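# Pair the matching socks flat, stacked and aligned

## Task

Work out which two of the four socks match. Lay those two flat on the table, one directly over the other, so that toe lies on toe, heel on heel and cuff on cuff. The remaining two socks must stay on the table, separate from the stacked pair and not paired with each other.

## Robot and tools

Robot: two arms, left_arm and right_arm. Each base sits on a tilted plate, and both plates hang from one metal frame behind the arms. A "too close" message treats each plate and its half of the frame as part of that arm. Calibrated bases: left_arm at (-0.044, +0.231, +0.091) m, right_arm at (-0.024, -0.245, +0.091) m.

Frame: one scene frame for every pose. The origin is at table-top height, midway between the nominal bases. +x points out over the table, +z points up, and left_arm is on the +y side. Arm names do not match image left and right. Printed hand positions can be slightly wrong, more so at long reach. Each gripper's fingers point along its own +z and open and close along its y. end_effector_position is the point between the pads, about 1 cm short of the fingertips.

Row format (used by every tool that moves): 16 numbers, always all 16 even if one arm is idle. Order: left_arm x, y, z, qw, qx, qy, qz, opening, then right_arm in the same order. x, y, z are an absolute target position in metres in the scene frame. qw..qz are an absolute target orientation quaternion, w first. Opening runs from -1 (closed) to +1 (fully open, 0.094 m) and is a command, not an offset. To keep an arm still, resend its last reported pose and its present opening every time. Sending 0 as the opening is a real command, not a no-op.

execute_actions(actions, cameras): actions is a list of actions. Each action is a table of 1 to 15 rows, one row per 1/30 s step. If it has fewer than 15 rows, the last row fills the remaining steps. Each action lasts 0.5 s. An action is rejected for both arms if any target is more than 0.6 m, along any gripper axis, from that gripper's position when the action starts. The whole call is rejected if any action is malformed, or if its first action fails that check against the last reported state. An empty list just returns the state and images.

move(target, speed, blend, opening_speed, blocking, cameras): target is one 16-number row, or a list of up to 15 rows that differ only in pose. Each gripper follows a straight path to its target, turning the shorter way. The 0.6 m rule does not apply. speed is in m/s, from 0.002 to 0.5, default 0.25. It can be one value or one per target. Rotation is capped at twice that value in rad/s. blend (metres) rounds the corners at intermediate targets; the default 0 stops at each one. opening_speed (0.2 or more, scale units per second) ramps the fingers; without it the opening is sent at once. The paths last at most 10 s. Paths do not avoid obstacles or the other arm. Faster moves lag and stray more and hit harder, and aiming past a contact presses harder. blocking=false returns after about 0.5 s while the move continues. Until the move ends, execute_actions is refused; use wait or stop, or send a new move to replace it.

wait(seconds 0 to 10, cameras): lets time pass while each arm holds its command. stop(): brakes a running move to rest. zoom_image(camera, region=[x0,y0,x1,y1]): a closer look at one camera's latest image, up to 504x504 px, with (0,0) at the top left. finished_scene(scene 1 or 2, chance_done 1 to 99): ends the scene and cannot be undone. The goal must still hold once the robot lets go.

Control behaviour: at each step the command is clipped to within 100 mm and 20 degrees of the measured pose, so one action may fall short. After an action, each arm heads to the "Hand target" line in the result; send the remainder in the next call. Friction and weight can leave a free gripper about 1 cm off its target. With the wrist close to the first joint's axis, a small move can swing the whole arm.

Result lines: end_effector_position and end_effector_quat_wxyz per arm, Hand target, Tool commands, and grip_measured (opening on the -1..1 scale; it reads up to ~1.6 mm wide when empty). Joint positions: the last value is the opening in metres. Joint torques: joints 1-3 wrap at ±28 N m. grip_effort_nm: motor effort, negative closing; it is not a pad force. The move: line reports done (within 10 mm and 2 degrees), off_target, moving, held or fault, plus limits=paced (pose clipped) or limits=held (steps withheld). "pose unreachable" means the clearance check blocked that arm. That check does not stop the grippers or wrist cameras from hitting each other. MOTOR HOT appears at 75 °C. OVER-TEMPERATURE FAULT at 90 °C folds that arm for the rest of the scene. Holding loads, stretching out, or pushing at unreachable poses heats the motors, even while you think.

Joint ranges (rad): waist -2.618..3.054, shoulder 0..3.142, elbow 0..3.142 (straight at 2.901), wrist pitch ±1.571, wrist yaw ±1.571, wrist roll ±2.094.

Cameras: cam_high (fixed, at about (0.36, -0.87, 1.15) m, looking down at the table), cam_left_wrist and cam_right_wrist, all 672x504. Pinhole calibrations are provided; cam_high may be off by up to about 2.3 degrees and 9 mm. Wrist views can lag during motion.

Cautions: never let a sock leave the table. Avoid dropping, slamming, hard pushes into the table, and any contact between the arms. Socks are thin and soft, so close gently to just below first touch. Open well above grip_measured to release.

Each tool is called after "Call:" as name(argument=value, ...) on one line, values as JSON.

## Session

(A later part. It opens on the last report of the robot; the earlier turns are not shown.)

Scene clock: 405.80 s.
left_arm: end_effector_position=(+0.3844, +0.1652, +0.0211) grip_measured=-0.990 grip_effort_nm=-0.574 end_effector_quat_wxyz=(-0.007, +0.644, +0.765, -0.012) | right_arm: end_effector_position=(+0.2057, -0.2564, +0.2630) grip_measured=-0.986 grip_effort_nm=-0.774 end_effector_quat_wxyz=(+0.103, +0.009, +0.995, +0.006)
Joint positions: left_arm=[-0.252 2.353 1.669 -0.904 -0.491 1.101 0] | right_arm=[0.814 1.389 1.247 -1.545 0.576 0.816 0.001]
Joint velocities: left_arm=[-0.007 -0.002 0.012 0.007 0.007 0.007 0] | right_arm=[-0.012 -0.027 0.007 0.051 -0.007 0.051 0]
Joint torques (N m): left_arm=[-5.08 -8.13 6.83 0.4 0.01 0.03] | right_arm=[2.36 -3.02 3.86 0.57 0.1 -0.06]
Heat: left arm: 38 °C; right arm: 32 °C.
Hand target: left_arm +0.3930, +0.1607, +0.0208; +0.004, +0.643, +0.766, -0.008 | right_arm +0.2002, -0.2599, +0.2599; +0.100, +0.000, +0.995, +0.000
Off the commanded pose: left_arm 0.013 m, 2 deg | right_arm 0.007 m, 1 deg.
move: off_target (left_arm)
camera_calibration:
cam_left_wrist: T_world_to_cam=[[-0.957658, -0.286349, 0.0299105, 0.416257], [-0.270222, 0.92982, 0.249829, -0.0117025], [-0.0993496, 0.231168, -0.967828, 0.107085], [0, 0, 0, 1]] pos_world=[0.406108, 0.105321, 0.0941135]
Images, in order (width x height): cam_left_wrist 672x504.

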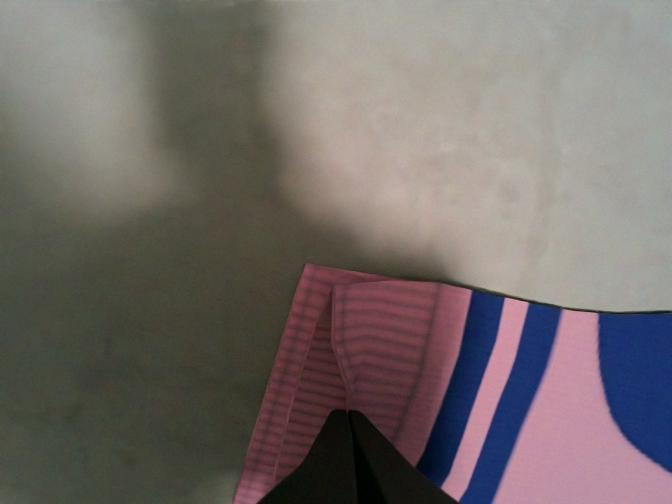

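Call:
move(target=[0.399,0.162,0.022,0,0.643,0.766,0,-1,0.2,-0.26,0.26,0.1,0,0.995,0,-1], speed=0.05, cameras=["cam_left_wrist"])

Scene clock: 409.13 s.
left_arm: end_effector_position=(+0.3957, +0.1656, +0.0229) grip_measured=-0.990 grip_effort_nm=-0.569 end_effector_quat_wxyz=(+0.000, +0.640, +0.768, -0.002) | right_arm: end_effector_position=(+0.2057, -0.2564, +0.2630) grip_measured=-0.986 grip_effort_nm=-0.779 end_effector_quat_wxyz=(+0.103, +0.009, +0.995, +0.006)
Joint positions: left_arm=[-0.252 2.369 1.708 -0.904 -0.505 1.102 0] | right_arm=[0.814 1.389 1.247 -1.545 0.576 0.816 0.001]
Joint velocities: left_arm=[0.012 -0.002 -0.002 -0.066 0.051 -0.007 -0.001] | right_arm=[0.007 0.002 0.002 -0.007 -0.007 -0.022 -0.001]
Joint torques (N m): left_arm=[-4.98 -7.95 6.87 0.17 -0.05 -0.01] | right_arm=[2.36 -3.02 3.85 0.57 0.11 -0.06]
Heat: left arm: 38 °C; right arm: 32 °C.
Hand target: left_arm +0.3990, +0.1618, +0.0218; +0.000, +0.643, +0.766, +0.000 | right_arm +0.2002, -0.2599, +0.2599; +0.100, +0.000, +0.995, +0.000
Off the commanded pose: left_arm 0.005 m, 0 deg | right_arm 0.007 m, 1 deg.
move: done
camera_calibration:
cam_left_wrist: T_world_to_cam=[[-0.95504, -0.296435, 0.00509971, 0.42835], [-0.28577, 0.924988, 0.250464, -0.00244199], [-0.0789633, 0.237746, -0.968113, 0.100695], [0, 0, 0, 1]] pos_world=[0.416345, 0.105297, 0.0959112]
Images, in order (width x height): cam_left_wrist 672x504.

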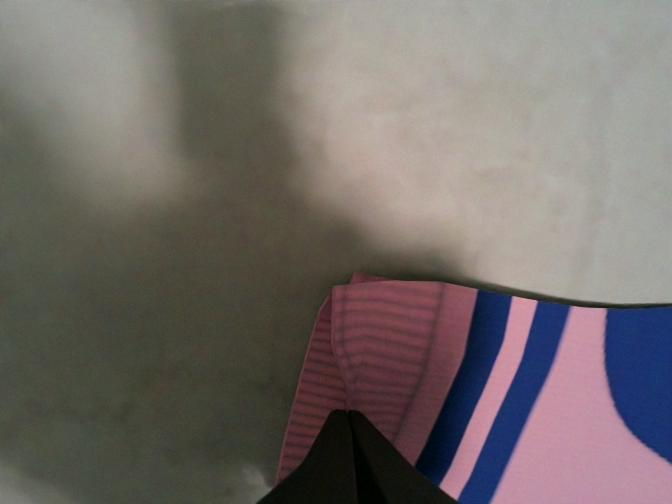

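Call:
move(target=[0.393,0.162,0.022,0,0.643,0.766,0,-1,0.2,-0.26,0.26,0.1,0,0.995,0,-1], speed=0.05, cameras=["cam_left_wrist"])

Scene clock: 412.27 s.
left_arm: end_effector_position=(+0.3921, +0.1656, +0.0209) grip_measured=-0.990 grip_effort_nm=-0.569 end_effector_quat_wxyz=(-0.004, +0.642, +0.767, -0.003) | right_arm: end_effector_position=(+0.2057, -0.2564, +0.2630) grip_measured=-0.986 grip_effort_nm=-0.774 end_effector_quat_wxyz=(+0.103, +0.009, +0.995, +0.006)
Joint positions: left_arm=[-0.252 2.369 1.698 -0.904 -0.506 1.102 0] | right_arm=[0.814 1.389 1.247 -1.545 0.576 0.816 0.001]
Joint velocities: left_arm=[0.007 -0.017 0.007 0.022 -0.051 -0.022 -0.001] | right_arm=[-0.017 0.007 -0.012 -0.022 0.007 -0.007 0]
Joint torques (N m): left_arm=[-5.15 -9.52 4.29 0.37 -0.03 -0.05] | right_arm=[2.35 -3.03 3.86 0.57 0.1 -0.06]
Heat: left arm: 38 °C; right arm: 32 °C.
Hand target: left_arm +0.3929, +0.1621, +0.0220; +0.000, +0.643, +0.766, +0.000 | right_arm +0.2002, -0.2599, +0.2599; +0.100, +0.000, +0.995, +0.000
Off the commanded pose: left_arm 0.004 m, 1 deg | right_arm 0.007 m, 1 deg.
move: done
camera_calibration:
cam_left_wrist: T_world_to_cam=[[-0.956445, -0.291667, 0.011964, 0.424612], [-0.279021, 0.925484, 0.256177, -0.00585681], [-0.085791, 0.241681, -0.966556, 0.100412], [0, 0, 0, 1]] pos_world=[0.413099, 0.104998, 0.093474]
Images, in order (width x height): cam_left_wrist 672x504.

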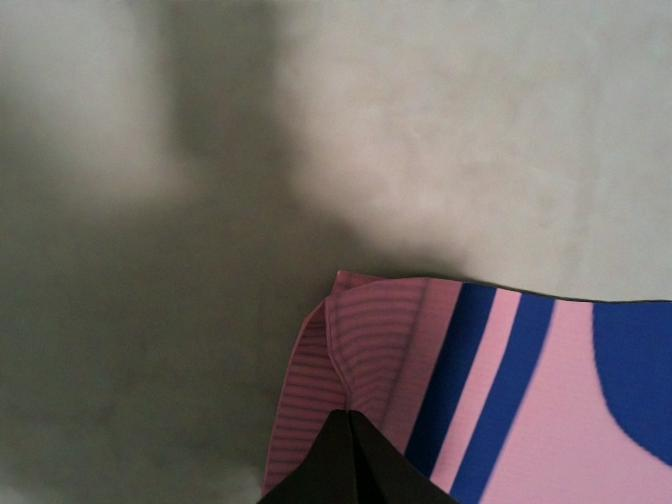

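Call:
move(target=[0.393,0.162,0.022,0,0.643,0.766,0,-0.4,0.2,-0.26,0.26,0.1,0,0.995,0,-0.4], opening_speed=0.6, cameras=[])

Call:
move(target=[[0.393,0.162,0.1,0,0.643,0.766,0,-0.4,0.2,-0.26,0.26,0.1,0,0.995,0,-0.4],[0.25,0.15,0.27,0.1,0,0.995,0,-0.4,0.2,-0.26,0.26,0.1,0,0.995,0,-0.4]], speed=[0.12,0.25], blend=0.02, cameras=["cam_left_wrist"])

Call:
zoom_image(camera="cam_left_wrist", region=[150, 50, 550, 400])

Scene clock: 423.93 s.
left_arm: end_effector_position=(+0.3922, +0.1657, +0.0209) grip_measured=-0.402 grip_effort_nm=0.110 end_effector_quat_wxyz=(-0.004, +0.642, +0.767, -0.003) | right_arm: end_effector_position=(+0.2057, -0.2564, +0.2630) grip_measured=-0.402 grip_effort_nm=0.100 end_effector_quat_wxyz=(+0.103, +0.009, +0.995, +0.006)
Joint positions: left_arm=[-0.252 2.369 1.698 -0.904 -0.507 1.102 0.028] | right_arm=[0.814 1.389 1.247 -1.545 0.576 0.816 0.028]
Joint velocities: left_arm=[0.017 -0.017 -0.002 -0.037 -0.066 -0.037 -0.001] | right_arm=[0.007 -0.017 0.017 -0.051 0.007 0.022 -0.001]
Joint torques (N m): left_arm=[-5.33 -9.36 4.12 0.35 -0.04 -0.02] | right_arm=[2.35 -3.02 3.86 0.57 0.1 -0.06]
Heat: left arm: 39 °C; right arm: 32 °C.
Hand target: left_arm +0.3930, +0.1621, +0.0220; +0.000, +0.643, +0.766, +0.000 | right_arm +0.2002, -0.2599, +0.2599; +0.100, +0.000, +0.995, +0.000
Off the commanded pose: left_arm 0.004 m, 1 deg | right_arm 0.007 m, 1 deg.
move: done
No camera images: "cameras" was empty.

Scene clock: 428.30 s.
left_arm: end_effector_position=(+0.2514, +0.1499, +0.2556) grip_measured=-0.402 grip_effort_nm=0.100 end_effector_quat_wxyz=(+0.082, +0.003, +0.997, +0.015) | right_arm: end_effector_position=(+0.2057, -0.2564, +0.2630) grip_measured=-0.402 grip_effort_nm=0.095 end_effector_quat_wxyz=(+0.103, +0.009, +0.995, +0.006)
Joint positions: left_arm=[-0.81 1.831 1.553 -1.482 -0.576 -0.858 0.028] | right_arm=[0.814 1.389 1.247 -1.545 0.576 0.816 0.028]
Joint velocities: left_arm=[0.002 -0.022 -0.007 0.007 0.022 -0.037 0] | right_arm=[0.012 0.002 0.002 -0.007 0.037 -0.022 0]
Joint torques (N m): left_arm=[-4.26 -6.16 7.66 0.29 -0.28 -0.09] | right_arm=[2.36 -3.02 3.85 0.57 0.11 -0.06]
Heat: left arm: 40 °C; right arm: 32 °C.
Hand target: left_arm +0.2529, +0.1520, +0.2700; +0.101, +0.001, +0.995, +0.007 | right_arm +0.2002, -0.2599, +0.2599; +0.100, +0.000, +0.995, +0.000
Off the commanded pose: left_arm 0.014 m, 3 deg | right_arm 0.007 m, 1 deg.
move: off_target (left_arm)
camera_calibration:
cam_left_wrist: T_world_to_cam=[[0.1145, -0.993387, -0.00844133, 0.123744], [-0.989456, -0.114797, 0.0883074, 0.286705], [-0.0886925, -0.00175886, -0.996058, 0.363771], [0, 0, 0, 1]] pos_world=[0.301778, 0.156478, 0.338063]
Images, in order (width x height): cam_left_wrist 672x504.

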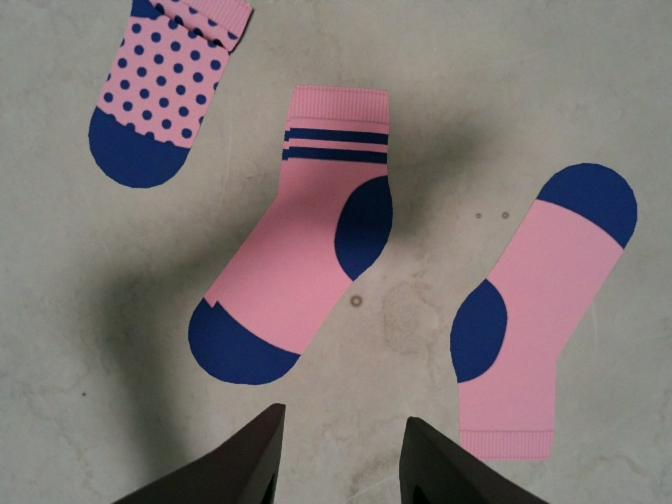

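Scaled by 1.260.

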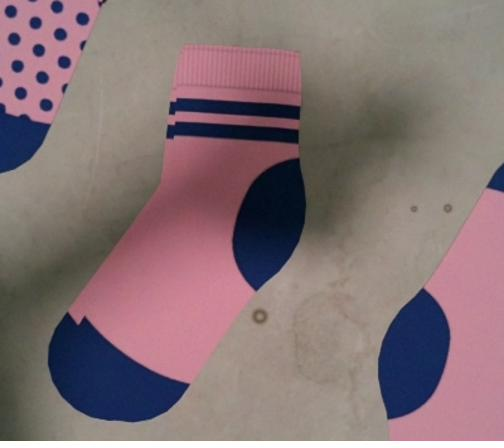

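Call:
zoom_image(camera="cam_left_wrist", region=[260, 70, 410, 190])

Call:
zoom_image(camera="cam_left_wrist", region=[170, 270, 370, 400])

Scaled by 3.360.

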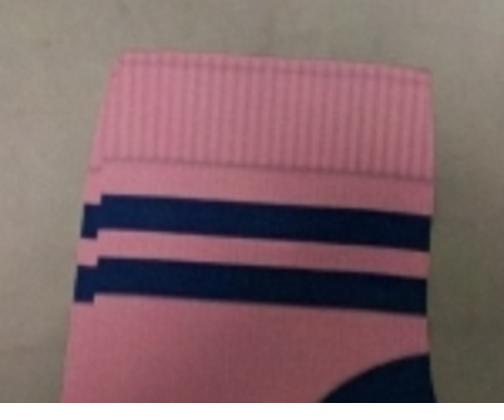

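Scaled by 2.520.

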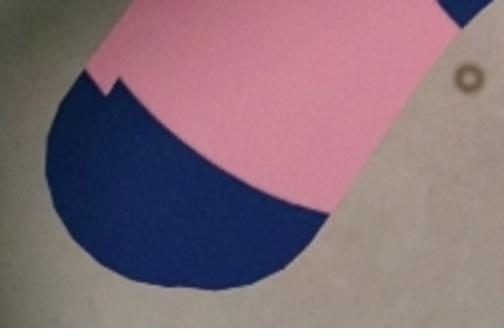

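Call:
finished_scene(scene=2, chance_done=88)

The scene is finished: the task was done.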